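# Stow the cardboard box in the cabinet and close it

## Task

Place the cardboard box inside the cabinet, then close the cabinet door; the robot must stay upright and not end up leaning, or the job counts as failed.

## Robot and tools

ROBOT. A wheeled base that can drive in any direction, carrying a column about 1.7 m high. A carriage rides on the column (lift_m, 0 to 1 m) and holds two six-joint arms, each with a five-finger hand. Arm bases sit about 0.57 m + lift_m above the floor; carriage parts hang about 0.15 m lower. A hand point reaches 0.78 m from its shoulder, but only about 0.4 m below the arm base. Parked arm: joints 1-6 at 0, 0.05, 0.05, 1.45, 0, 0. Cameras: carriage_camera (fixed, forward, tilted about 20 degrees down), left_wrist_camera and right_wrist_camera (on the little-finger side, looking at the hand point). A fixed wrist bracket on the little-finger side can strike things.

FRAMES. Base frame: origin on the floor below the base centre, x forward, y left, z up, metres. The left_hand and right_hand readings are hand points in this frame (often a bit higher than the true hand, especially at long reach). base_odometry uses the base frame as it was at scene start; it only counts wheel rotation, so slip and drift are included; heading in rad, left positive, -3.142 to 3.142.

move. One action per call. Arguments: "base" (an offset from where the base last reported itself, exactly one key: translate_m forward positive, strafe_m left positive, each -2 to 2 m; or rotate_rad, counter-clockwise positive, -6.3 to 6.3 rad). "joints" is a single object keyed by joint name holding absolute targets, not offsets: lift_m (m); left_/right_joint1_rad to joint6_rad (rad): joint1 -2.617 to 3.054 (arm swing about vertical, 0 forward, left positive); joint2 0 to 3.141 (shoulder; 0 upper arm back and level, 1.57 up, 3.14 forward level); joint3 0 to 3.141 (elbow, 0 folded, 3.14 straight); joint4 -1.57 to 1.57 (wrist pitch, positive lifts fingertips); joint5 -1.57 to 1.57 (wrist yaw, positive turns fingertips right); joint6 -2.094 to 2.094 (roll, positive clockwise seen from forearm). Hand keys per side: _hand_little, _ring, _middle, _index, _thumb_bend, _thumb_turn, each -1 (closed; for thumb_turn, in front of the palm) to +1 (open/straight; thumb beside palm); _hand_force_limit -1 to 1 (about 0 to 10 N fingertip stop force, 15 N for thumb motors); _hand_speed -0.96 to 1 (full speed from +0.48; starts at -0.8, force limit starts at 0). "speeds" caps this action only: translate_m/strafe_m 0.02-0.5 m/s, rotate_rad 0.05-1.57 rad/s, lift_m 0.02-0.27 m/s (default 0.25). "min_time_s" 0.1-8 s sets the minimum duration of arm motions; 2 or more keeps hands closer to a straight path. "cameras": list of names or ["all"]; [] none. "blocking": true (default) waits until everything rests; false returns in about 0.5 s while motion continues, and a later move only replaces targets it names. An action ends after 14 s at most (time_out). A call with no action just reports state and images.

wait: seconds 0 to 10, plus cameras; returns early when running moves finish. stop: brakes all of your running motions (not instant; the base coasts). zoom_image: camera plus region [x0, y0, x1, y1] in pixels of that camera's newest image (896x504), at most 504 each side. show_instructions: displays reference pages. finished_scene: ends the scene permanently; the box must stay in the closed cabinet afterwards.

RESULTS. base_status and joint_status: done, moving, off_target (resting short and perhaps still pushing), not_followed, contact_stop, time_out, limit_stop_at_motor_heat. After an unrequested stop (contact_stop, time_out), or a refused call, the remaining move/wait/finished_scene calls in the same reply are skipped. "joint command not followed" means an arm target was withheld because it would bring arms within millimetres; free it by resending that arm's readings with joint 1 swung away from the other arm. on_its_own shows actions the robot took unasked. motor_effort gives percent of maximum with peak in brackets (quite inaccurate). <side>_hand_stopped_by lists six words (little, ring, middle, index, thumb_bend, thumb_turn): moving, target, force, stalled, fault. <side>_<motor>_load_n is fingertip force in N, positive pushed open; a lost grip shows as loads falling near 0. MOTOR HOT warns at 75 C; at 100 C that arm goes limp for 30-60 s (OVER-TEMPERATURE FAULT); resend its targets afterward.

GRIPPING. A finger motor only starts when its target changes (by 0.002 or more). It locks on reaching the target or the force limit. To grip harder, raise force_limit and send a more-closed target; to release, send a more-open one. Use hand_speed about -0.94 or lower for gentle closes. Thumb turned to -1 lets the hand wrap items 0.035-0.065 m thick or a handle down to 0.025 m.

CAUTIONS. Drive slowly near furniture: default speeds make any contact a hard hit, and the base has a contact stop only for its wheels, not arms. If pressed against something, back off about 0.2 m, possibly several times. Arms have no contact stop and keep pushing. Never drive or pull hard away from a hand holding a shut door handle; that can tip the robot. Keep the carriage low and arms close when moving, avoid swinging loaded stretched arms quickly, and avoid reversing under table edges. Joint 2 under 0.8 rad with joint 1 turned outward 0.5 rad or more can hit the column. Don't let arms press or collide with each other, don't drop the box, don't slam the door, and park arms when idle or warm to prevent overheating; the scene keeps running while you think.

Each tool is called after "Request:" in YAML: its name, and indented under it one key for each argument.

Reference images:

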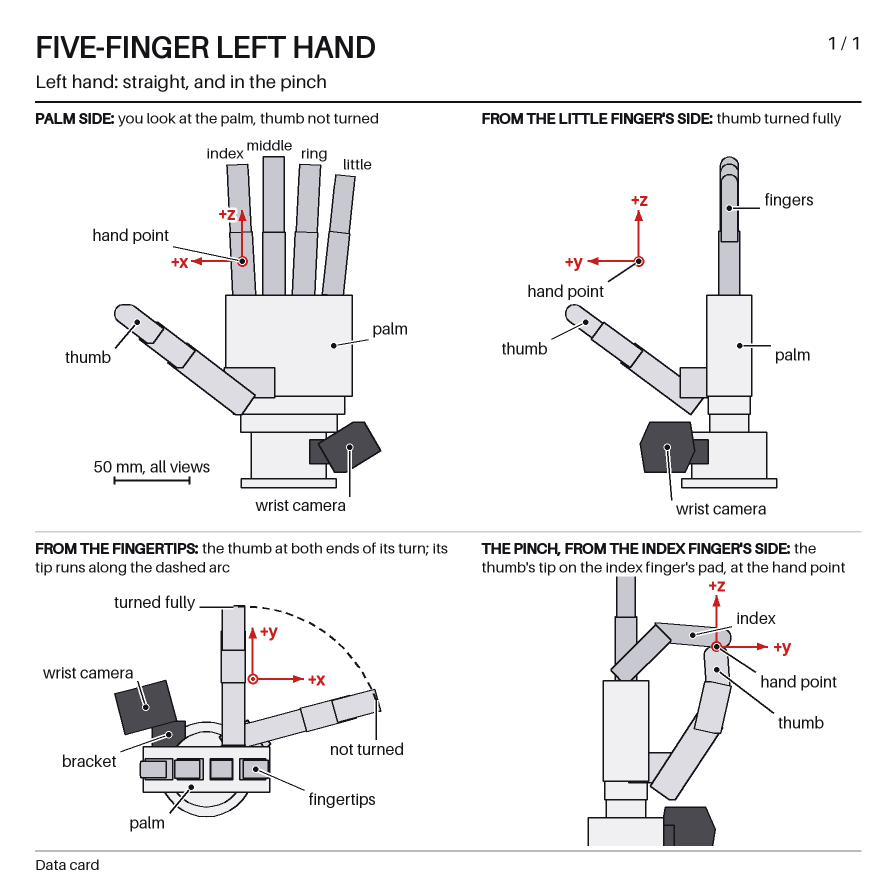

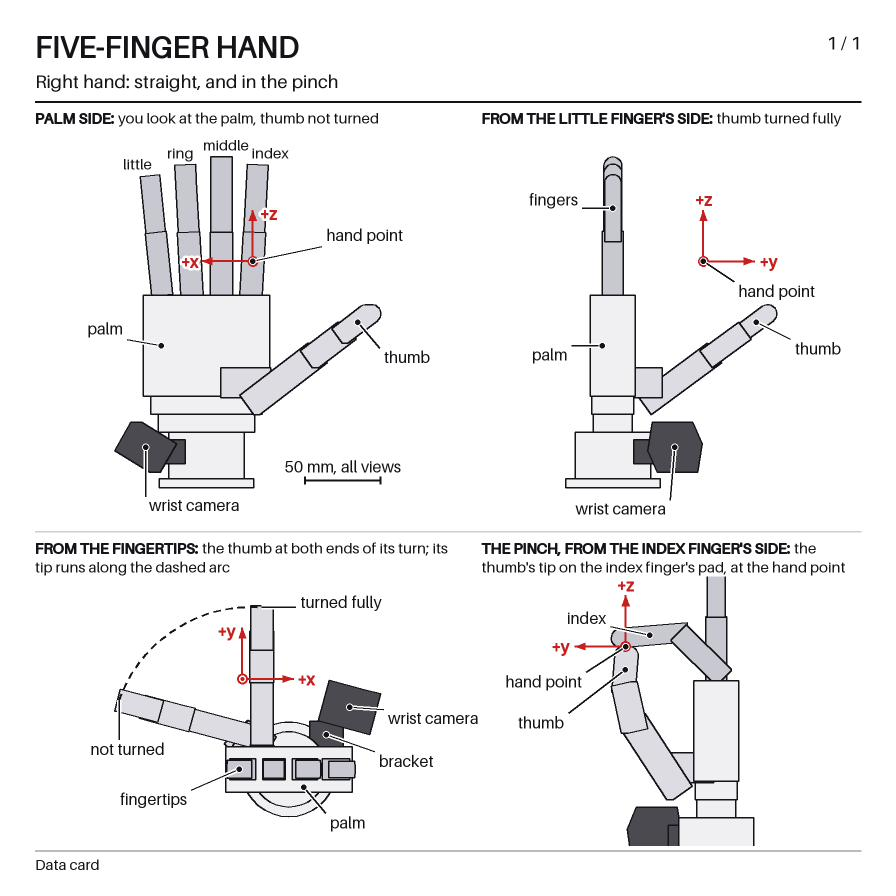

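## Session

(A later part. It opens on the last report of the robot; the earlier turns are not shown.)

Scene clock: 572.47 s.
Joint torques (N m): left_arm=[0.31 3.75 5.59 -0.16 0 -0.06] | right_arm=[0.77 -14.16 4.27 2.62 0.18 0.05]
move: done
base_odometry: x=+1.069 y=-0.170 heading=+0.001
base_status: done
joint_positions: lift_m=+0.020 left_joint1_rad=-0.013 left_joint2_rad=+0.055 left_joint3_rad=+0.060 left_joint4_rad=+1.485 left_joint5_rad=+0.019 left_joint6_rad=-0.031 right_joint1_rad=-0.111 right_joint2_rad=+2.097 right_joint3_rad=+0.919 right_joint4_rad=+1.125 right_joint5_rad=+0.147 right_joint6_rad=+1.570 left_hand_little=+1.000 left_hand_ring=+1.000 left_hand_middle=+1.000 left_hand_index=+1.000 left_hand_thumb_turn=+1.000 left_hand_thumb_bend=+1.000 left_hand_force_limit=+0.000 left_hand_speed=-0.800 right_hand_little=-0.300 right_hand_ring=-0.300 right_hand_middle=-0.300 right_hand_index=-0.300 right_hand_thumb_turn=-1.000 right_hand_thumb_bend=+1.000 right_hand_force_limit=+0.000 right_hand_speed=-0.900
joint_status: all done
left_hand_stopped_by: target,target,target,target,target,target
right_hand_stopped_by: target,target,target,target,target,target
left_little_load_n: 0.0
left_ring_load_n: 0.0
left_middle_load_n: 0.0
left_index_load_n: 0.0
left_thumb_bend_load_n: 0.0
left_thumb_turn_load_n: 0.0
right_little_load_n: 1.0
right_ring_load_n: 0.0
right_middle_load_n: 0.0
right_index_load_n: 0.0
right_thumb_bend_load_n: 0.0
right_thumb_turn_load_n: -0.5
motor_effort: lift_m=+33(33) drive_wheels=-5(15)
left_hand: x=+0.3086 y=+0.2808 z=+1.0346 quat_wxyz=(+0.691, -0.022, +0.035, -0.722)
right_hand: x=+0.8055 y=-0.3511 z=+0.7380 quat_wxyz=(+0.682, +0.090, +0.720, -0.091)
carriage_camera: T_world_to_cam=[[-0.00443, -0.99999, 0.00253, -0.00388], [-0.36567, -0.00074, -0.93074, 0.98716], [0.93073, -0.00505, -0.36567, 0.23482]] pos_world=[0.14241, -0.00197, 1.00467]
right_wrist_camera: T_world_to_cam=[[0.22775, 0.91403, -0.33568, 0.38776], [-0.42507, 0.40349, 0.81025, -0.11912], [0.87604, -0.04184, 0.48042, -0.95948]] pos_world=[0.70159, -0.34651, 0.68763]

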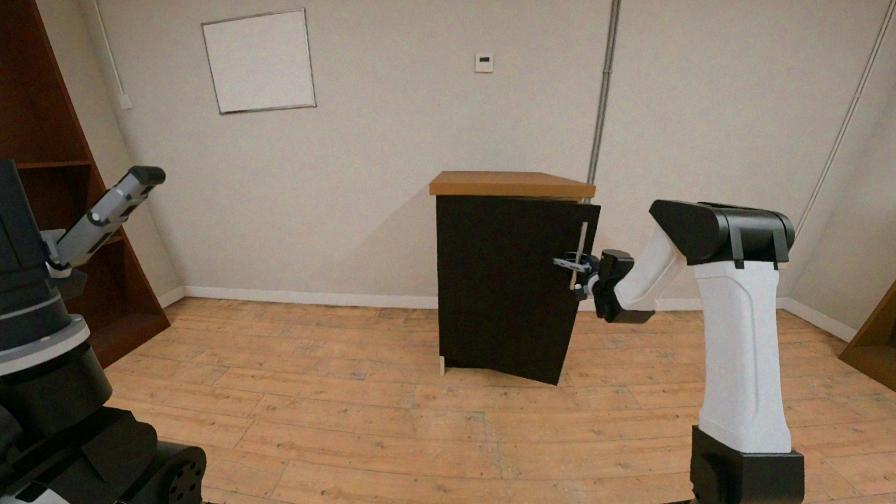

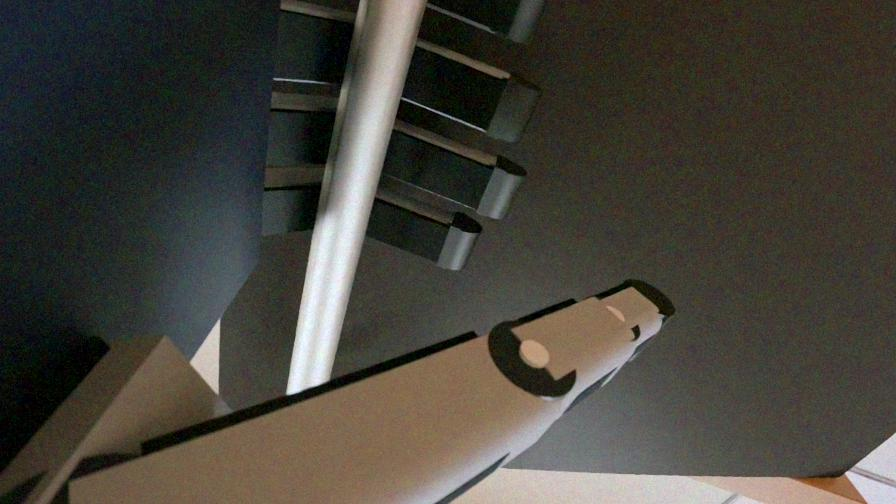

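Request:
move:
  joints: {"right_joint1_rad": 0.20, "right_joint2_rad": 1.87, "right_joint3_rad": 0.56, "right_joint4_rad": 1.31, "right_joint5_rad": 0.72}
  min_time_s: 3
  cameras: ["carriage_camera", "right_wrist_camera"]

Scene clock: 579.43 s.
Joint torques (N m): left_arm=[0.23 3.55 5.59 -0.25 0.08 -0.1] | right_arm=[0.79 -10.47 3.69 2.32 0.23 0.05]
move: done
base_odometry: x=+1.069 y=-0.170 heading=+0.001
base_status: not commanded
joint_positions: lift_m=+0.020 left_joint1_rad=-0.013 left_joint2_rad=+0.055 left_joint3_rad=+0.060 left_joint4_rad=+1.485 left_joint5_rad=+0.019 left_joint6_rad=-0.031 right_joint1_rad=+0.194 right_joint2_rad=+1.897 right_joint3_rad=+0.568 right_joint4_rad=+1.290 right_joint5_rad=+0.710 right_joint6_rad=+1.570 left_hand_little=+1.000 left_hand_ring=+1.000 left_hand_middle=+1.000 left_hand_index=+1.000 left_hand_thumb_turn=+1.000 left_hand_thumb_bend=+1.000 left_hand_force_limit=+0.000 left_hand_speed=-0.800 right_hand_little=-0.300 right_hand_ring=-0.300 right_hand_middle=-0.300 right_hand_index=-0.300 right_hand_thumb_turn=-1.000 right_hand_thumb_bend=+1.000 right_hand_force_limit=+0.000 right_hand_speed=-0.900
joint_status: all done
left_hand_stopped_by: target,target,target,target,target,target
right_hand_stopped_by: target,target,target,target,target,target
left_little_load_n: 0.0
left_ring_load_n: 0.0
left_middle_load_n: 0.0
left_index_load_n: 0.0
left_thumb_bend_load_n: 0.0
left_thumb_turn_load_n: 0.0
right_little_load_n: 0.0
right_ring_load_n: 0.0
right_middle_load_n: 0.0
right_index_load_n: 0.0
right_thumb_bend_load_n: 0.0
right_thumb_turn_load_n: -0.5
motor_effort: lift_m=+33(33) drive_wheels=-5(5)
left_hand: x=+0.3086 y=+0.2808 z=+1.0346 quat_wxyz=(+0.691, -0.022, +0.035, -0.722)
right_hand: x=+0.7172 y=-0.3044 z=+0.7440 quat_wxyz=(+0.671, +0.174, +0.696, -0.186)
carriage_camera: T_world_to_cam=[[-0.00443, -0.99999, 0.00253, -0.00388], [-0.36567, -0.00074, -0.93074, 0.98716], [0.93073, -0.00505, -0.36567, 0.23482]] pos_world=[0.14241, -0.00197, 1.00467]
right_wrist_camera: T_world_to_cam=[[0.45702, 0.81669, -0.35235, 0.18553], [-0.31698, 0.51967, 0.79339, -0.21004], [0.83106, -0.2509, 0.49637, -0.92622]] pos_world=[0.61837, -0.27476, 0.69177]

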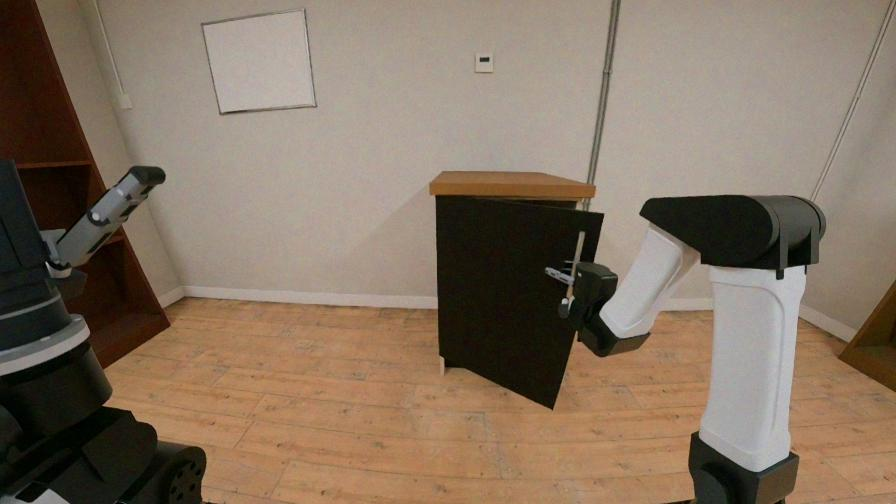

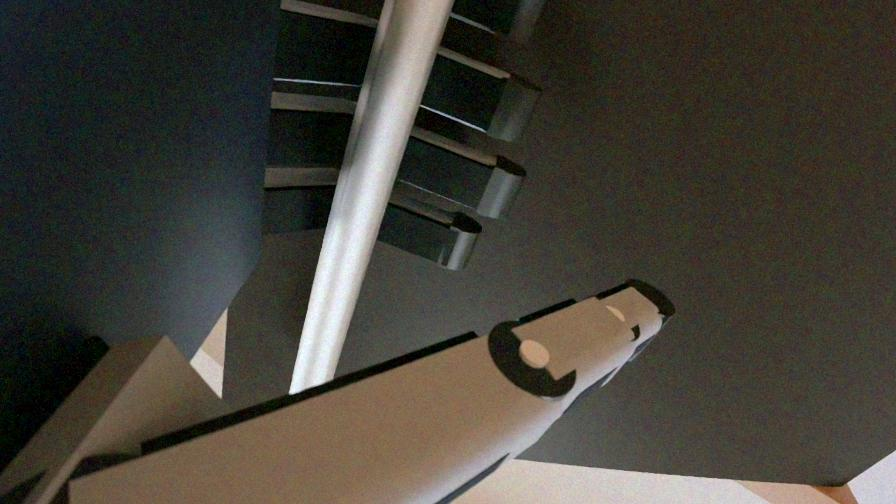

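Request:
move:
  joints: {"right_joint1_rad": 0.67, "right_joint5_rad": 1.44}
  min_time_s: 3
  cameras: ["carriage_camera", "right_wrist_camera"]

Scene clock: 585.97 s.
Joint torques (N m): left_arm=[0.42 3.58 5.75 -0.18 0.01 -0.09] | right_arm=[0.79 -9.92 3.52 1.69 0.24 0.05]
move: done
base_odometry: x=+1.069 y=-0.170 heading=+0.001
base_status: not commanded
joint_positions: lift_m=+0.020 left_joint1_rad=-0.013 left_joint2_rad=+0.055 left_joint3_rad=+0.060 left_joint4_rad=+1.485 left_joint5_rad=+0.019 left_joint6_rad=-0.031 right_joint1_rad=+0.664 right_joint2_rad=+1.897 right_joint3_rad=+0.564 right_joint4_rad=+1.292 right_joint5_rad=+1.430 right_joint6_rad=+1.570 left_hand_little=+1.000 left_hand_ring=+1.000 left_hand_middle=+1.000 left_hand_index=+1.000 left_hand_thumb_turn=+1.000 left_hand_thumb_bend=+1.000 left_hand_force_limit=+0.000 left_hand_speed=-0.800 right_hand_little=-0.300 right_hand_ring=-0.300 right_hand_middle=-0.300 right_hand_index=-0.300 right_hand_thumb_turn=-1.000 right_hand_thumb_bend=+1.000 right_hand_force_limit=+0.000 right_hand_speed=-0.900
joint_status: all done
left_hand_stopped_by: target,target,target,target,target,target
right_hand_stopped_by: target,target,target,target,target,target
left_little_load_n: 0.0
left_ring_load_n: 0.0
left_middle_load_n: 0.0
left_index_load_n: 0.0
left_thumb_bend_load_n: 0.0
left_thumb_turn_load_n: 0.0
right_little_load_n: 0.0
right_ring_load_n: 0.0
right_middle_load_n: 0.0
right_index_load_n: 0.0
right_thumb_bend_load_n: 0.0
right_thumb_turn_load_n: -0.5
motor_effort: lift_m=+33(33) drive_wheels=-5(5)
left_hand: x=+0.3086 y=+0.2808 z=+1.0346 quat_wxyz=(+0.691, -0.022, +0.035, -0.722)
right_hand: x=+0.6423 y=-0.2271 z=+0.7472 quat_wxyz=(+0.648, +0.252, +0.663, -0.277)
carriage_camera: T_world_to_cam=[[-0.00443, -0.99999, 0.00253, -0.00388], [-0.36567, -0.00074, -0.93074, 0.98716], [0.93073, -0.00505, -0.36567, 0.23482]] pos_world=[0.14241, -0.00197, 1.00467]
right_wrist_camera: T_world_to_cam=[[0.64702, 0.66864, -0.36644, 0.01265], [-0.18391, 0.60327, 0.77604, -0.32999], [0.73996, -0.43473, 0.5133, -0.84213]] pos_world=[0.55426, -0.17548, 0.69299]

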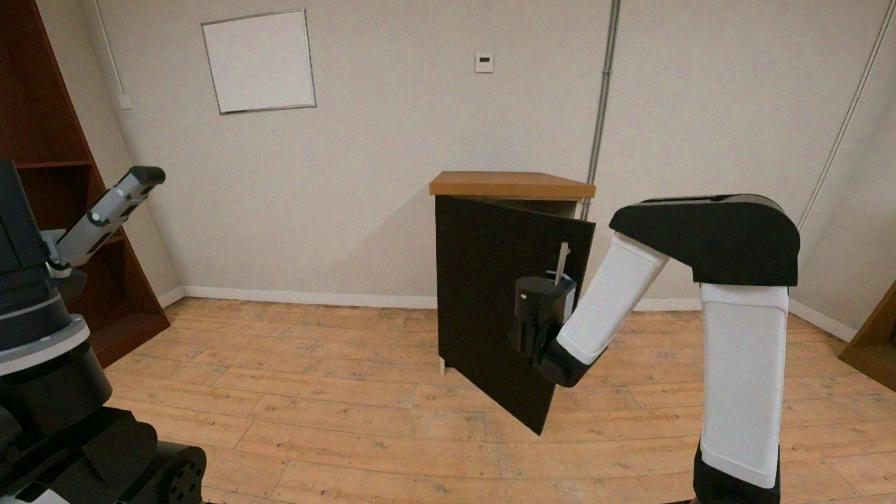

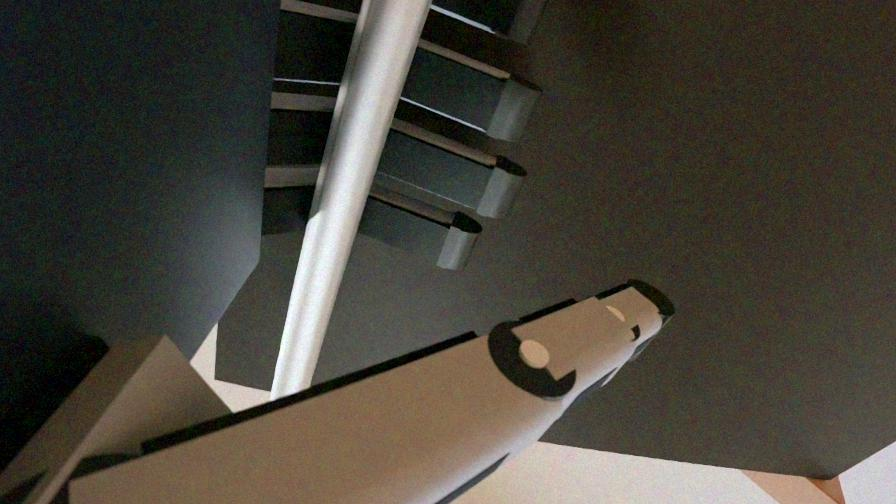

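Request:
move:
  base: {"translate_m": -0.067}
  joints: {"right_joint1_rad": 0.58, "right_joint2_rad": 1.983, "right_joint3_rad": 0.763, "right_joint4_rad": 1.22, "right_joint5_rad": 1.365}
  min_time_s: 3
  speeds: {"translate_m": 0.025}
  cameras: ["right_wrist_camera"]

Request:
move:
  base: {"strafe_m": 0.19}
  joints: {"right_joint1_rad": 0.46, "right_joint2_rad": 1.87, "right_joint3_rad": 0.56, "right_joint4_rad": 1.31, "right_joint5_rad": 1.5}
  min_time_s: 4
  speeds: {"strafe_m": 0.05}
  cameras: ["carriage_camera", "right_wrist_camera"]

Scene clock: 604.60 s.
Joint torques (N m): left_arm=[0.31 3.51 5.72 -0.21 0.03 -0.06] | right_arm=[-0.39 -7.91 5.91 1.41 0.01 0.05]
move: done
base_odometry: x=+1.002 y=-0.170 heading=+0.001
base_status: done
joint_positions: lift_m=+0.020 left_joint1_rad=-0.013 left_joint2_rad=+0.055 left_joint3_rad=+0.060 left_joint4_rad=+1.485 left_joint5_rad=+0.019 left_joint6_rad=-0.031 right_joint1_rad=+0.587 right_joint2_rad=+1.975 right_joint3_rad=+0.743 right_joint4_rad=+1.231 right_joint5_rad=+1.374 right_joint6_rad=+1.570 left_hand_little=+1.000 left_hand_ring=+1.000 left_hand_middle=+1.000 left_hand_index=+1.000 left_hand_thumb_turn=+1.000 left_hand_thumb_bend=+1.000 left_hand_force_limit=+0.000 left_hand_speed=-0.800 right_hand_little=-0.300 right_hand_ring=-0.300 right_hand_middle=-0.300 right_hand_index=-0.300 right_hand_thumb_turn=-1.000 right_hand_thumb_bend=+1.000 right_hand_force_limit=+0.000 right_hand_speed=-0.900
joint_status: all done
left_hand_stopped_by: target,target,target,target,target,target
right_hand_stopped_by: target,target,target,target,target,target
left_little_load_n: 0.0
left_ring_load_n: -0.5
left_middle_load_n: 0.0
left_index_load_n: 0.0
left_thumb_bend_load_n: 0.0
left_thumb_turn_load_n: 0.0
right_little_load_n: 0.0
right_ring_load_n: 0.0
right_middle_load_n: 0.0
right_index_load_n: 0.0
right_thumb_bend_load_n: 0.0
right_thumb_turn_load_n: 0.0
motor_effort: lift_m=+33(33) drive_wheels=-8(14)
left_hand: x=+0.3086 y=+0.2808 z=+1.0346 quat_wxyz=(+0.691, -0.022, +0.035, -0.722)
right_hand: x=+0.6870 y=-0.2274 z=+0.7592 quat_wxyz=(+0.653, +0.271, +0.653, -0.271)
right_wrist_camera: T_world_to_cam=[[0.67239, 0.66313, -0.32886, -0.05896], [-0.19628, 0.58812, 0.7846, -0.33231], [0.71369, -0.46301, 0.52561, -0.87919]] pos_world=[0.60189, -0.17254, 0.70345]

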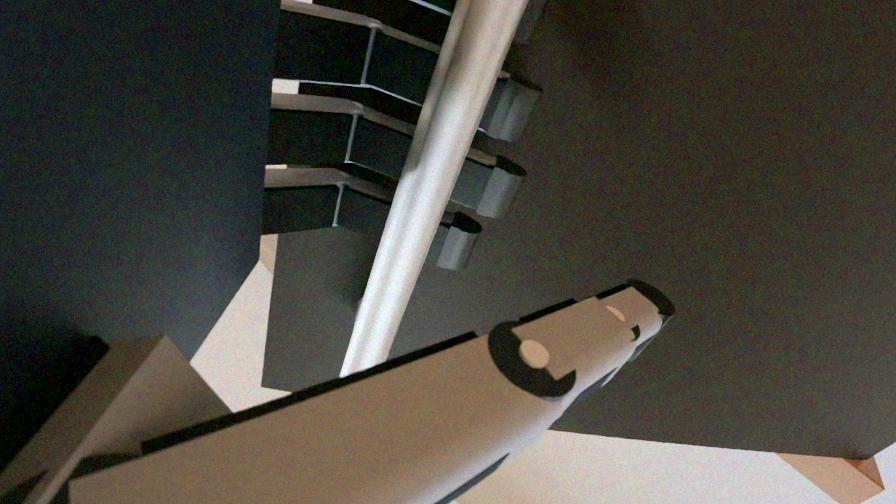

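Scene clock: 608.90 s.
Joint torques (N m): left_arm=[0.13 3.85 5.68 -0.25 0.09 -0.06] | right_arm=[-0.28 -9.89 3.21 1.61 0.21 0.05]
move: done
base_odometry: x=+1.002 y=+0.020 heading=+0.001
base_status: done
joint_positions: lift_m=+0.020 left_joint1_rad=-0.012 left_joint2_rad=+0.055 left_joint3_rad=+0.060 left_joint4_rad=+1.485 left_joint5_rad=+0.019 left_joint6_rad=-0.031 right_joint1_rad=+0.466 right_joint2_rad=+1.897 right_joint3_rad=+0.568 right_joint4_rad=+1.292 right_joint5_rad=+1.492 right_joint6_rad=+1.570 left_hand_little=+1.000 left_hand_ring=+1.000 left_hand_middle=+1.000 left_hand_index=+1.000 left_hand_thumb_turn=+1.000 left_hand_thumb_bend=+1.000 left_hand_force_limit=+0.000 left_hand_speed=-0.800 right_hand_little=-0.300 right_hand_ring=-0.300 right_hand_middle=-0.300 right_hand_index=-0.300 right_hand_thumb_turn=-1.000 right_hand_thumb_bend=+1.000 right_hand_force_limit=+0.000 right_hand_speed=-0.900
joint_status: all done
left_hand_stopped_by: target,target,target,target,target,target
right_hand_stopped_by: target,target,target,target,target,target
left_little_load_n: -0.5
left_ring_load_n: 0.0
left_middle_load_n: 0.0
left_index_load_n: 0.0
left_thumb_bend_load_n: 0.0
left_thumb_turn_load_n: 0.0
right_little_load_n: 0.0
right_ring_load_n: 0.0
right_middle_load_n: 0.0
right_index_load_n: 0.0
right_thumb_bend_load_n: 0.0
right_thumb_turn_load_n: -0.5
motor_effort: lift_m=+33(33) drive_wheels=-1(12)
left_hand: x=+0.3085 y=+0.2808 z=+1.0346 quat_wxyz=(+0.691, -0.022, +0.035, -0.722)
right_hand: x=+0.6447 y=-0.3199 z=+0.7488 quat_wxyz=(+0.609, +0.336, +0.623, -0.358)
carriage_camera: T_world_to_cam=[[-0.00443, -0.99999, 0.00253, -0.00388], [-0.36567, -0.00074, -0.93074, 0.98716], [0.93073, -0.00505, -0.36567, 0.23482]] pos_world=[0.14241, -0.00197, 1.00467]
right_wrist_camera: T_world_to_cam=[[0.79901, 0.47958, -0.36274, -0.08756], [-0.02634, 0.63058, 0.77568, -0.36742], [0.60074, -0.61022, 0.51647, -0.85374]] pos_world=[0.57316, -0.24729, 0.69417]

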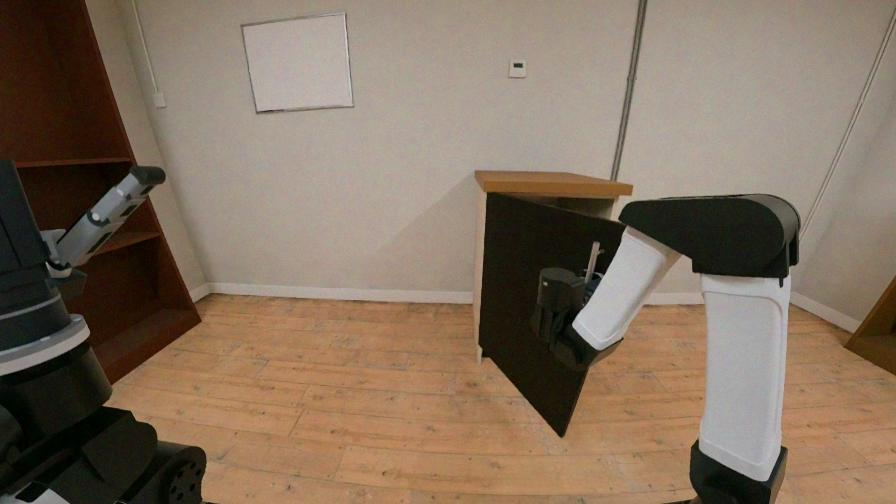

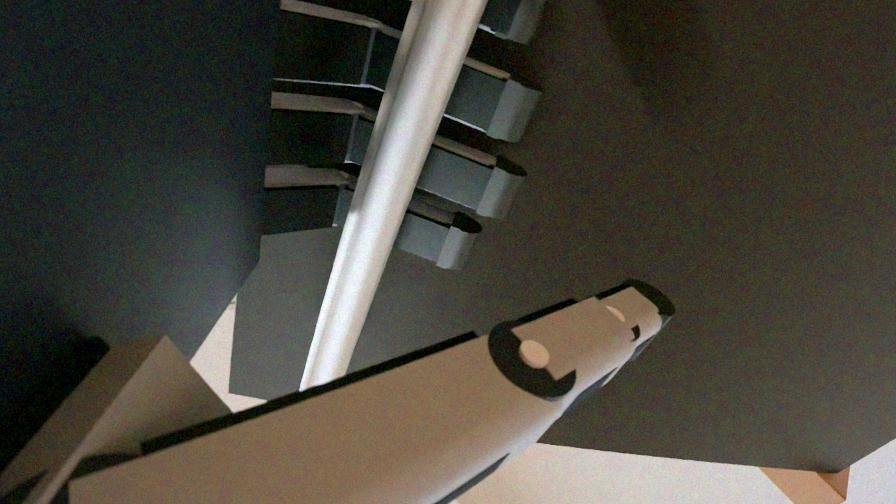

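Request:
move:
  base: {"strafe_m": 0.195}
  joints: {"right_joint1_rad": 0.22, "right_joint5_rad": 1.51}
  min_time_s: 4
  speeds: {"strafe_m": 0.05}
  cameras: ["carriage_camera", "right_wrist_camera"]

Scene clock: 618.57 s.
Joint torques (N m): left_arm=[0.44 3.49 5.61 -0.23 0.05 -0.06] | right_arm=[-0.14 -9.78 3.07 1.62 0.13 0.05]
move: done
base_odometry: x=+1.002 y=+0.215 heading=+0.001
base_status: done
joint_positions: lift_m=+0.020 left_joint1_rad=-0.012 left_joint2_rad=+0.055 left_joint3_rad=+0.060 left_joint4_rad=+1.485 left_joint5_rad=+0.019 left_joint6_rad=-0.031 right_joint1_rad=+0.223 right_joint2_rad=+1.896 right_joint3_rad=+0.568 right_joint4_rad=+1.294 right_joint5_rad=+1.512 right_joint6_rad=+1.570 left_hand_little=+1.000 left_hand_ring=+1.000 left_hand_middle=+1.000 left_hand_index=+1.000 left_hand_thumb_turn=+1.000 left_hand_thumb_bend=+1.000 left_hand_force_limit=+0.000 left_hand_speed=-0.800 right_hand_little=-0.300 right_hand_ring=-0.300 right_hand_middle=-0.300 right_hand_index=-0.300 right_hand_thumb_turn=-1.000 right_hand_thumb_bend=+1.000 right_hand_force_limit=+0.000 right_hand_speed=-0.900
joint_status: all done
left_hand_stopped_by: target,target,target,target,target,target
right_hand_stopped_by: target,target,target,target,target,target
left_little_load_n: 0.0
left_ring_load_n: 0.0
left_middle_load_n: 0.0
left_index_load_n: 0.0
left_thumb_bend_load_n: 0.0
left_thumb_turn_load_n: 0.0
right_little_load_n: 0.0
right_ring_load_n: 0.0
right_middle_load_n: 0.0
right_index_load_n: 0.0
right_thumb_bend_load_n: 0.0
right_thumb_turn_load_n: 0.0
motor_effort: lift_m=+33(33) drive_wheels=-2(11)
left_hand: x=+0.3085 y=+0.2808 z=+1.0346 quat_wxyz=(+0.691, -0.022, +0.035, -0.722)
right_hand: x=+0.6287 y=-0.4222 z=+0.7495 quat_wxyz=(+0.557, +0.415, +0.573, -0.434)
carriage_camera: T_world_to_cam=[[-0.00443, -0.99999, 0.00253, -0.00388], [-0.36567, -0.00074, -0.93074, 0.98716], [0.93073, -0.00505, -0.36567, 0.23482]] pos_world=[0.14241, -0.00197, 1.00467]
right_wrist_camera: T_world_to_cam=[[0.89697, 0.25616, -0.36032, -0.18318], [0.13582, 0.61594, 0.77599, -0.41221], [0.42071, -0.74498, 0.51769, -0.85166]] pos_world=[0.5786, -0.33365, 0.69476]

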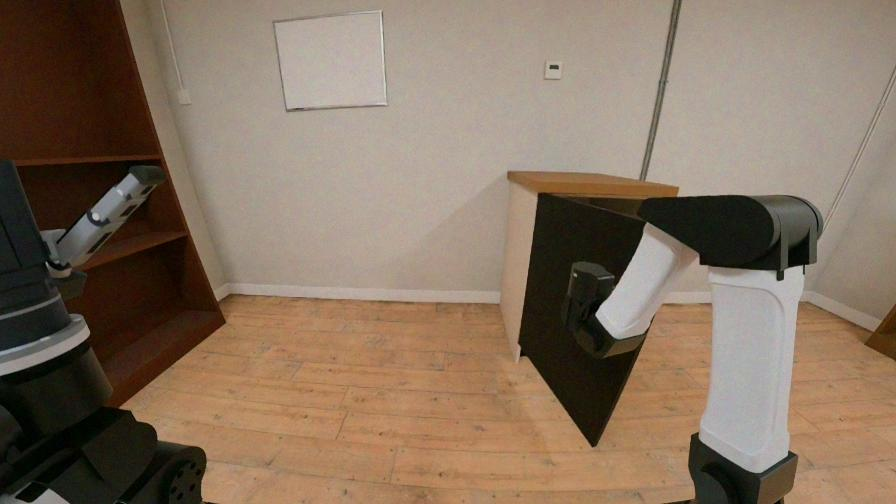

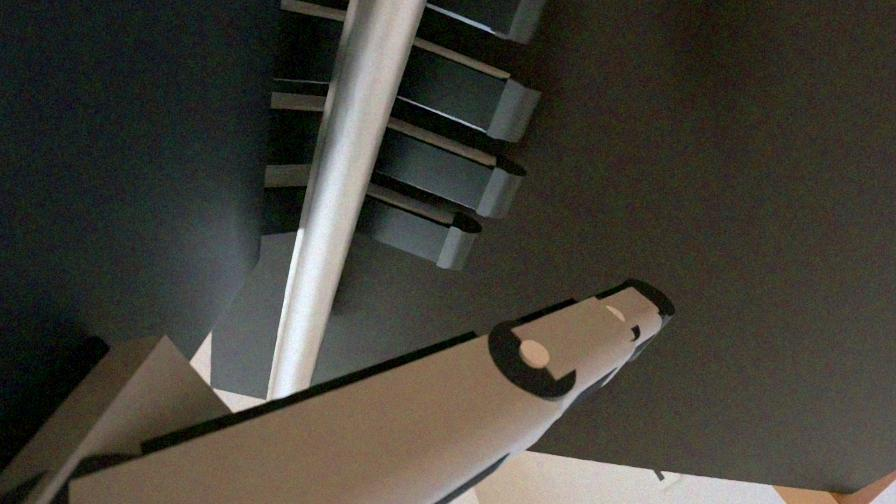

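Request:
move:
  base: {"strafe_m": 0.19}
  joints: {"right_joint1_rad": 0.0, "right_joint5_rad": 1.54}
  min_time_s: 4
  speeds: {"strafe_m": 0.05}
  cameras: ["carriage_camera", "right_wrist_camera"]

Scene clock: 628.00 s.
Joint torques (N m): left_arm=[0.47 3.67 5.96 -0.2 0.06 -0.09] | right_arm=[-0.35 -9.85 3.36 1.56 0.22 0.05]
move: done
base_odometry: x=+1.002 y=+0.405 heading=+0.001
base_status: done
joint_positions: lift_m=+0.020 left_joint1_rad=-0.012 left_joint2_rad=+0.055 left_joint3_rad=+0.060 left_joint4_rad=+1.485 left_joint5_rad=+0.019 left_joint6_rad=-0.031 right_joint1_rad=+0.007 right_joint2_rad=+1.896 right_joint3_rad=+0.567 right_joint4_rad=+1.295 right_joint5_rad=+1.531 right_joint6_rad=+1.570 left_hand_little=+1.000 left_hand_ring=+1.000 left_hand_middle=+1.000 left_hand_index=+1.000 left_hand_thumb_turn=+1.000 left_hand_thumb_bend=+1.000 left_hand_force_limit=+0.000 left_hand_speed=-0.800 right_hand_little=-0.300 right_hand_ring=-0.300 right_hand_middle=-0.300 right_hand_index=-0.300 right_hand_thumb_turn=-1.000 right_hand_thumb_bend=+1.000 right_hand_force_limit=+0.000 right_hand_speed=-0.900
joint_status: all done
left_hand_stopped_by: target,target,target,target,target,target
right_hand_stopped_by: target,target,target,target,target,target
left_little_load_n: 0.0
left_ring_load_n: -0.5
left_middle_load_n: 0.0
left_index_load_n: 0.0
left_thumb_bend_load_n: 0.0
left_thumb_turn_load_n: 0.0
right_little_load_n: 0.0
right_ring_load_n: 0.0
right_middle_load_n: 0.0
right_index_load_n: 0.0
right_thumb_bend_load_n: 0.0
right_thumb_turn_load_n: -0.5
motor_effort: lift_m=+33(33) drive_wheels=-3(11)
left_hand: x=+0.3085 y=+0.2808 z=+1.0346 quat_wxyz=(+0.691, -0.022, +0.035, -0.722)
right_hand: x=+0.5929 y=-0.5075 z=+0.7494 quat_wxyz=(+0.502, +0.480, +0.520, -0.497)
carriage_camera: T_world_to_cam=[[-0.00443, -0.99999, 0.00253, -0.00388], [-0.36567, -0.00074, -0.93074, 0.98716], [0.93073, -0.00505, -0.36567, 0.23482]] pos_world=[0.14241, -0.00197, 1.00467]
right_wrist_camera: T_world_to_cam=[[0.93185, 0.03863, -0.36078, -0.25996], [0.27669, 0.56756, 0.77545, -0.46241], [0.23472, -0.82243, 0.51819, -0.82937]] pos_world=[0.56486, -0.40961, 0.69456]

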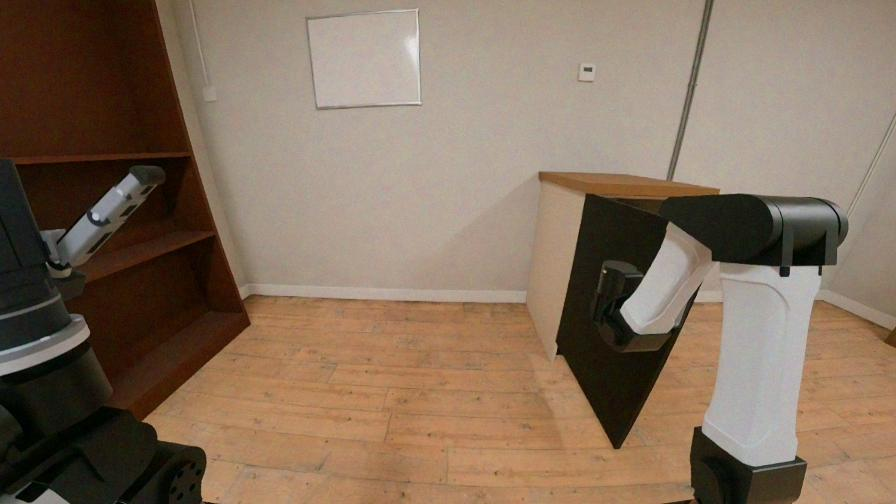

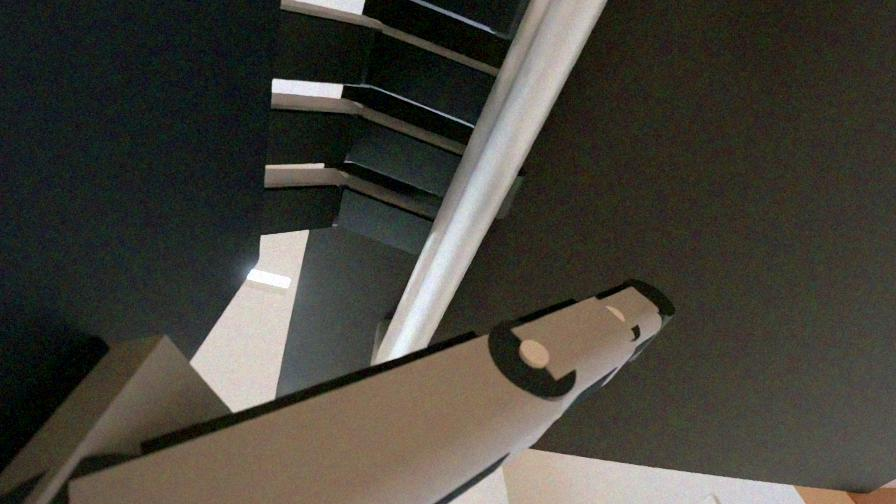

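Request:
move:
  joints: {"right_hand_index": 0.05, "right_hand_middle": 0.05, "right_hand_ring": 0.05, "right_hand_little": 0.05}

Request:
move:
  base: {"translate_m": -0.09}
  speeds: {"translate_m": 0.05}
  cameras: ["carriage_camera", "right_wrist_camera"]

Scene clock: 635.97 s.
Joint torques (N m): left_arm=[0.2 3.64 5.55 -0.21 0.09 -0.07] | right_arm=[-0.36 -9.69 3.32 1.55 0.22 0.05]
move: done
base_odometry: x=+1.002 y=+0.405 heading=+0.001
base_status: not commanded
joint_positions: lift_m=+0.020 left_joint1_rad=-0.012 left_joint2_rad=+0.055 left_joint3_rad=+0.060 left_joint4_rad=+1.485 left_joint5_rad=+0.019 left_joint6_rad=-0.031 right_joint1_rad=+0.007 right_joint2_rad=+1.896 right_joint3_rad=+0.567 right_joint4_rad=+1.295 right_joint5_rad=+1.532 right_joint6_rad=+1.570 left_hand_little=+1.000 left_hand_ring=+1.000 left_hand_middle=+1.000 left_hand_index=+1.000 left_hand_thumb_turn=+1.000 left_hand_thumb_bend=+1.000 left_hand_force_limit=+0.000 left_hand_speed=-0.800 right_hand_little=+0.050 right_hand_ring=+0.050 right_hand_middle=+0.050 right_hand_index=+0.050 right_hand_thumb_turn=-1.000 right_hand_thumb_bend=+1.000 right_hand_force_limit=+0.000 right_hand_speed=-0.900
joint_status: all done
left_hand_stopped_by: target,target,target,target,target,target
right_hand_stopped_by: target,target,target,target,target,target
left_little_load_n: 0.0
left_ring_load_n: 0.0
left_middle_load_n: 0.0
left_index_load_n: 0.0
left_thumb_bend_load_n: 0.0
left_thumb_turn_load_n: 0.0
right_little_load_n: 0.0
right_ring_load_n: 0.0
right_middle_load_n: 0.0
right_index_load_n: 0.0
right_thumb_bend_load_n: 0.0
right_thumb_turn_load_n: 0.0
motor_effort: lift_m=+33(33) drive_wheels=-3(3)
left_hand: x=+0.3085 y=+0.2808 z=+1.0346 quat_wxyz=(+0.691, -0.022, +0.035, -0.722)
right_hand: x=+0.5928 y=-0.5075 z=+0.7494 quat_wxyz=(+0.502, +0.480, +0.520, -0.497)
pictures: none

Scene clock: 638.27 s.
Joint torques (N m): left_arm=[0.25 3.58 5.76 -0.26 0.04 -0.06] | right_arm=[-0.36 -9.55 3.19 1.56 0.2 0.05]
move: done
base_odometry: x=+0.912 y=+0.406 heading=+0.001
base_status: done
joint_positions: lift_m=+0.020 left_joint1_rad=-0.012 left_joint2_rad=+0.055 left_joint3_rad=+0.060 left_joint4_rad=+1.485 left_joint5_rad=+0.019 left_joint6_rad=-0.031 right_joint1_rad=+0.007 right_joint2_rad=+1.893 right_joint3_rad=+0.567 right_joint4_rad=+1.295 right_joint5_rad=+1.533 right_joint6_rad=+1.570 left_hand_little=+1.000 left_hand_ring=+1.000 left_hand_middle=+1.000 left_hand_index=+1.000 left_hand_thumb_turn=+1.000 left_hand_thumb_bend=+1.000 left_hand_force_limit=+0.000 left_hand_speed=-0.800 right_hand_little=+0.050 right_hand_ring=+0.050 right_hand_middle=+0.050 right_hand_index=+0.050 right_hand_thumb_turn=-1.000 right_hand_thumb_bend=+1.000 right_hand_force_limit=+0.000 right_hand_speed=-0.900
joint_status: not commanded
left_hand_stopped_by: target,target,target,target,target,target
right_hand_stopped_by: target,target,target,target,target,target
left_little_load_n: 0.0
left_ring_load_n: 0.0
left_middle_load_n: 0.0
left_index_load_n: 0.0
left_thumb_bend_load_n: 0.0
left_thumb_turn_load_n: 0.0
right_little_load_n: 0.0
right_ring_load_n: 0.0
right_middle_load_n: 0.0
right_index_load_n: 0.0
right_thumb_bend_load_n: 0.0
right_thumb_turn_load_n: 0.0
motor_effort: lift_m=+33(33) drive_wheels=-2(7)
left_hand: x=+0.3086 y=+0.2808 z=+1.0346 quat_wxyz=(+0.691, -0.022, +0.035, -0.722)
right_hand: x=+0.5924 y=-0.5076 z=+0.7502 quat_wxyz=(+0.503, +0.481, +0.519, -0.497)
carriage_camera: T_world_to_cam=[[-0.00443, -0.99999, 0.00253, -0.00388], [-0.36567, -0.00074, -0.93074, 0.98716], [0.93073, -0.00505, -0.36567, 0.23482]] pos_world=[0.14241, -0.00197, 1.00467]
right_wrist_camera: T_world_to_cam=[[0.9329, 0.03721, -0.3582, -0.26254], [0.27543, 0.56708, 0.77624, -0.46298], [0.23201, -0.82282, 0.51878, -0.82888]] pos_world=[0.56476, -0.40971, 0.69535]

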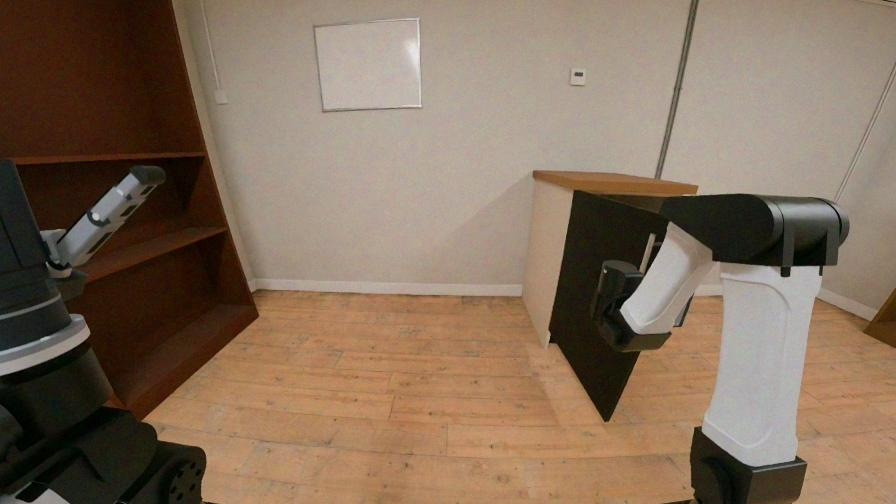

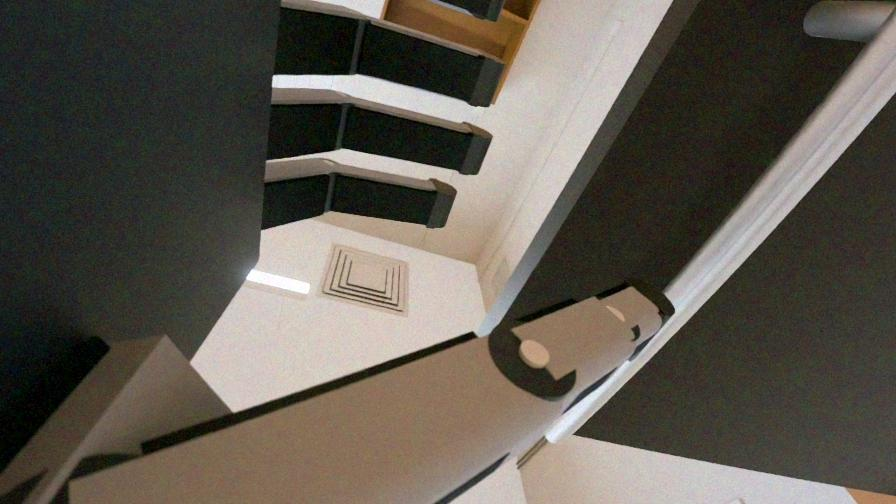

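Request:
move:
  base: {"translate_m": -0.12}
  speeds: {"translate_m": 0.15}

Request:
move:
  joints: {"right_joint1_rad": 0, "right_joint2_rad": 0.6, "right_joint3_rad": 0.3, "right_joint4_rad": 1.2, "right_joint5_rad": 0, "right_joint6_rad": 0}
  min_time_s: 2.5
  cameras: ["carriage_camera"]

Scene clock: 644.63 s.
Joint torques (N m): left_arm=[0.2 3.66 5.59 -0.2 0.12 -0.08] | right_arm=[-0.36 -9.48 3.28 1.51 0.19 0.05]
move: done
base_odometry: x=+0.792 y=+0.406 heading=+0.001
base_status: done
joint_positions: lift_m=+0.020 left_joint1_rad=-0.012 left_joint2_rad=+0.055 left_joint3_rad=+0.060 left_joint4_rad=+1.484 left_joint5_rad=+0.019 left_joint6_rad=-0.031 right_joint1_rad=+0.007 right_joint2_rad=+1.893 right_joint3_rad=+0.567 right_joint4_rad=+1.296 right_joint5_rad=+1.534 right_joint6_rad=+1.570 left_hand_little=+1.000 left_hand_ring=+1.000 left_hand_middle=+1.000 left_hand_index=+1.000 left_hand_thumb_turn=+1.000 left_hand_thumb_bend=+1.000 left_hand_force_limit=+0.000 left_hand_speed=-0.800 right_hand_little=+0.050 right_hand_ring=+0.050 right_hand_middle=+0.050 right_hand_index=+0.050 right_hand_thumb_turn=-1.000 right_hand_thumb_bend=+1.000 right_hand_force_limit=+0.000 right_hand_speed=-0.900
joint_status: not commanded
left_hand_stopped_by: target,target,target,target,target,target
right_hand_stopped_by: target,target,target,target,target,target
left_little_load_n: 0.0
left_ring_load_n: 0.0
left_middle_load_n: 0.0
left_index_load_n: 0.0
left_thumb_bend_load_n: 0.0
left_thumb_turn_load_n: 0.0
right_little_load_n: 0.0
right_ring_load_n: 0.0
right_middle_load_n: 0.0
right_index_load_n: 0.5
right_thumb_bend_load_n: 0.0
right_thumb_turn_load_n: 0.0
motor_effort: lift_m=+33(33) drive_wheels=-2(12)
left_hand: x=+0.3088 y=+0.2808 z=+1.0345 quat_wxyz=(+0.691, -0.022, +0.035, -0.722)
right_hand: x=+0.5922 y=-0.5076 z=+0.7505 quat_wxyz=(+0.503, +0.481, +0.519, -0.496)
pictures: none

Scene clock: 647.53 s.
Joint torques (N m): left_arm=[0.24 3.71 5.7 -0.2 0.01 -0.09] | right_arm=[-0.36 0.68 5.37 0.96 -0.02 -0.1]
move: done
base_odometry: x=+0.792 y=+0.406 heading=+0.001
base_status: not commanded
joint_positions: lift_m=+0.020 left_joint1_rad=-0.012 left_joint2_rad=+0.055 left_joint3_rad=+0.060 left_joint4_rad=+1.484 left_joint5_rad=+0.019 left_joint6_rad=-0.031 right_joint1_rad=+0.007 right_joint2_rad=+0.604 right_joint3_rad=+0.309 right_joint4_rad=+1.214 right_joint5_rad=+0.010 right_joint6_rad=+0.011 left_hand_little=+1.000 left_hand_ring=+1.000 left_hand_middle=+1.000 left_hand_index=+1.000 left_hand_thumb_turn=+1.000 left_hand_thumb_bend=+1.000 left_hand_force_limit=+0.000 left_hand_speed=-0.800 right_hand_little=+0.050 right_hand_ring=+0.050 right_hand_middle=+0.050 right_hand_index=+0.050 right_hand_thumb_turn=-1.000 right_hand_thumb_bend=+1.000 right_hand_force_limit=+0.000 right_hand_speed=-0.900
joint_status: all done
left_hand_stopped_by: target,target,target,target,target,target
right_hand_stopped_by: target,target,target,target,target,target
left_little_load_n: 0.0
left_ring_load_n: -0.5
left_middle_load_n: 0.0
left_index_load_n: 0.0
left_thumb_bend_load_n: 0.0
left_thumb_turn_load_n: 0.0
right_little_load_n: 0.0
right_ring_load_n: 0.0
right_middle_load_n: 0.0
right_index_load_n: 0.0
right_thumb_bend_load_n: 0.5
right_thumb_turn_load_n: 0.0
motor_effort: lift_m=+33(33) drive_wheels=-1(2)
left_hand: x=+0.3088 y=+0.2808 z=+1.0345 quat_wxyz=(+0.691, -0.022, +0.035, -0.722)
right_hand: x=+0.4925 y=-0.2870 z=+1.0101 quat_wxyz=(+0.674, -0.223, +0.230, -0.665)
carriage_camera: T_world_to_cam=[[-0.00443, -0.99999, 0.00253, -0.00388], [-0.36567, -0.00074, -0.93074, 0.98716], [0.93073, -0.00505, -0.36567, 0.23482]] pos_world=[0.14241, -0.00197, 1.00467]

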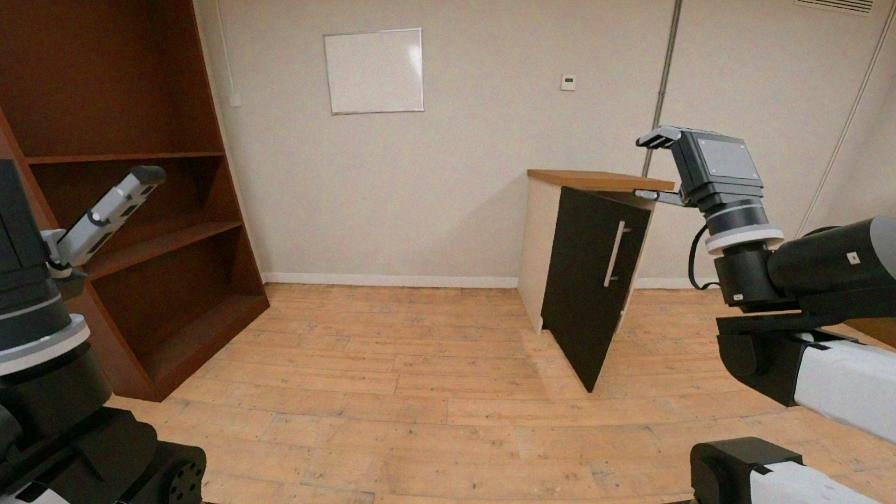

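Request:
move:
  joints: {"right_joint1_rad": 0, "right_joint2_rad": 0.05, "right_joint3_rad": 0.05, "right_joint4_rad": 1.45, "right_hand_index": 1, "right_hand_middle": 1, "right_hand_ring": 1, "right_hand_little": 1, "right_hand_speed": 0}
  min_time_s: 2
  cameras: ["carriage_camera"]

Request:
zoom_image:
  camera: "carriage_camera"
  region: [470, 130, 720, 430]

Scene clock: 656.47 s.
Joint torques (N m): left_arm=[0.36 3.47 5.55 -0.21 0.07 -0.07] | right_arm=[-0.36 3.48 4.41 0.04 -0.03 -0.11]
move: done
base_odometry: x=+0.792 y=+0.406 heading=+0.001
base_status: not commanded
joint_positions: lift_m=+0.020 left_joint1_rad=-0.012 left_joint2_rad=+0.055 left_joint3_rad=+0.060 left_joint4_rad=+1.484 left_joint5_rad=+0.019 left_joint6_rad=-0.031 right_joint1_rad=+0.007 right_joint2_rad=+0.056 right_joint3_rad=+0.058 right_joint4_rad=+1.434 right_joint5_rad=+0.008 right_joint6_rad=+0.009 left_hand_little=+1.000 left_hand_ring=+1.000 left_hand_middle=+1.000 left_hand_index=+1.000 left_hand_thumb_turn=+1.000 left_hand_thumb_bend=+1.000 left_hand_force_limit=+0.000 left_hand_speed=-0.800 right_hand_little=+1.000 right_hand_ring=+1.000 right_hand_middle=+1.000 right_hand_index=+1.000 right_hand_thumb_turn=-1.000 right_hand_thumb_bend=+1.000 right_hand_force_limit=+0.000 right_hand_speed=+0.000
joint_status: all done
left_hand_stopped_by: target,target,target,target,target,target
right_hand_stopped_by: target,target,target,target,target,target
left_little_load_n: 0.0
left_ring_load_n: 0.0
left_middle_load_n: -0.5
left_index_load_n: -0.5
left_thumb_bend_load_n: 0.0
left_thumb_turn_load_n: 0.0
right_little_load_n: 0.0
right_ring_load_n: 0.0
right_middle_load_n: 0.0
right_index_load_n: 0.0
right_thumb_bend_load_n: 0.0
right_thumb_turn_load_n: 0.0
motor_effort: lift_m=+33(33) drive_wheels=+0(1)
left_hand: x=+0.3088 y=+0.2808 z=+1.0345 quat_wxyz=(+0.691, -0.022, +0.035, -0.722)
right_hand: x=+0.3241 y=-0.2877 z=+1.0301 quat_wxyz=(+0.711, -0.045, +0.050, -0.700)
carriage_camera: T_world_to_cam=[[-0.00443, -0.99999, 0.00253, -0.00388], [-0.36567, -0.00074, -0.93074, 0.98716], [0.93073, -0.00505, -0.36567, 0.23482]] pos_world=[0.14241, -0.00197, 1.00467]

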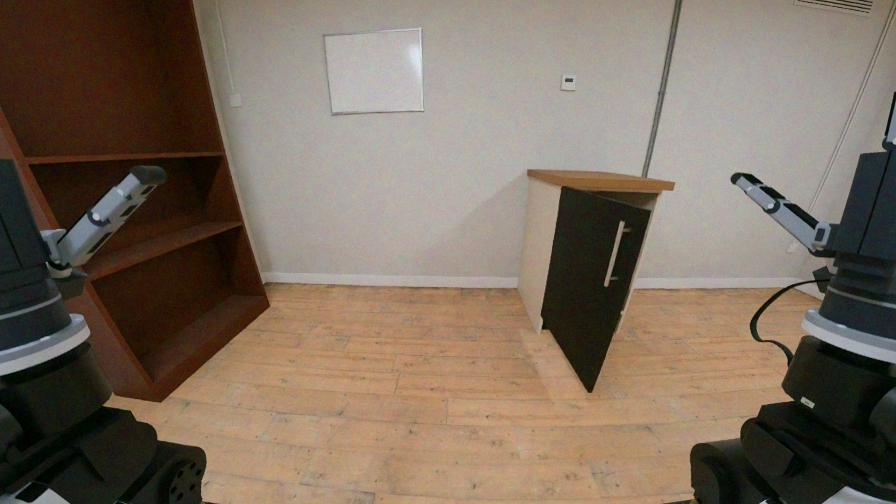

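Scaled by 1.680 from the camera's image (finer frame: 1280x720).

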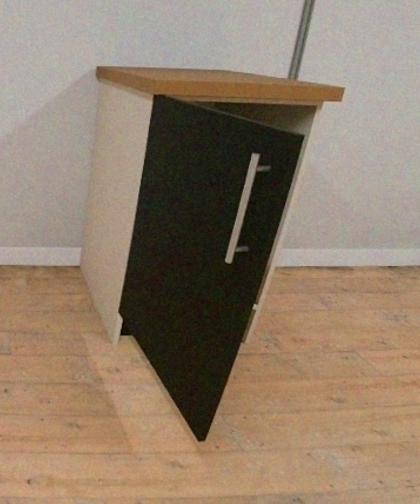

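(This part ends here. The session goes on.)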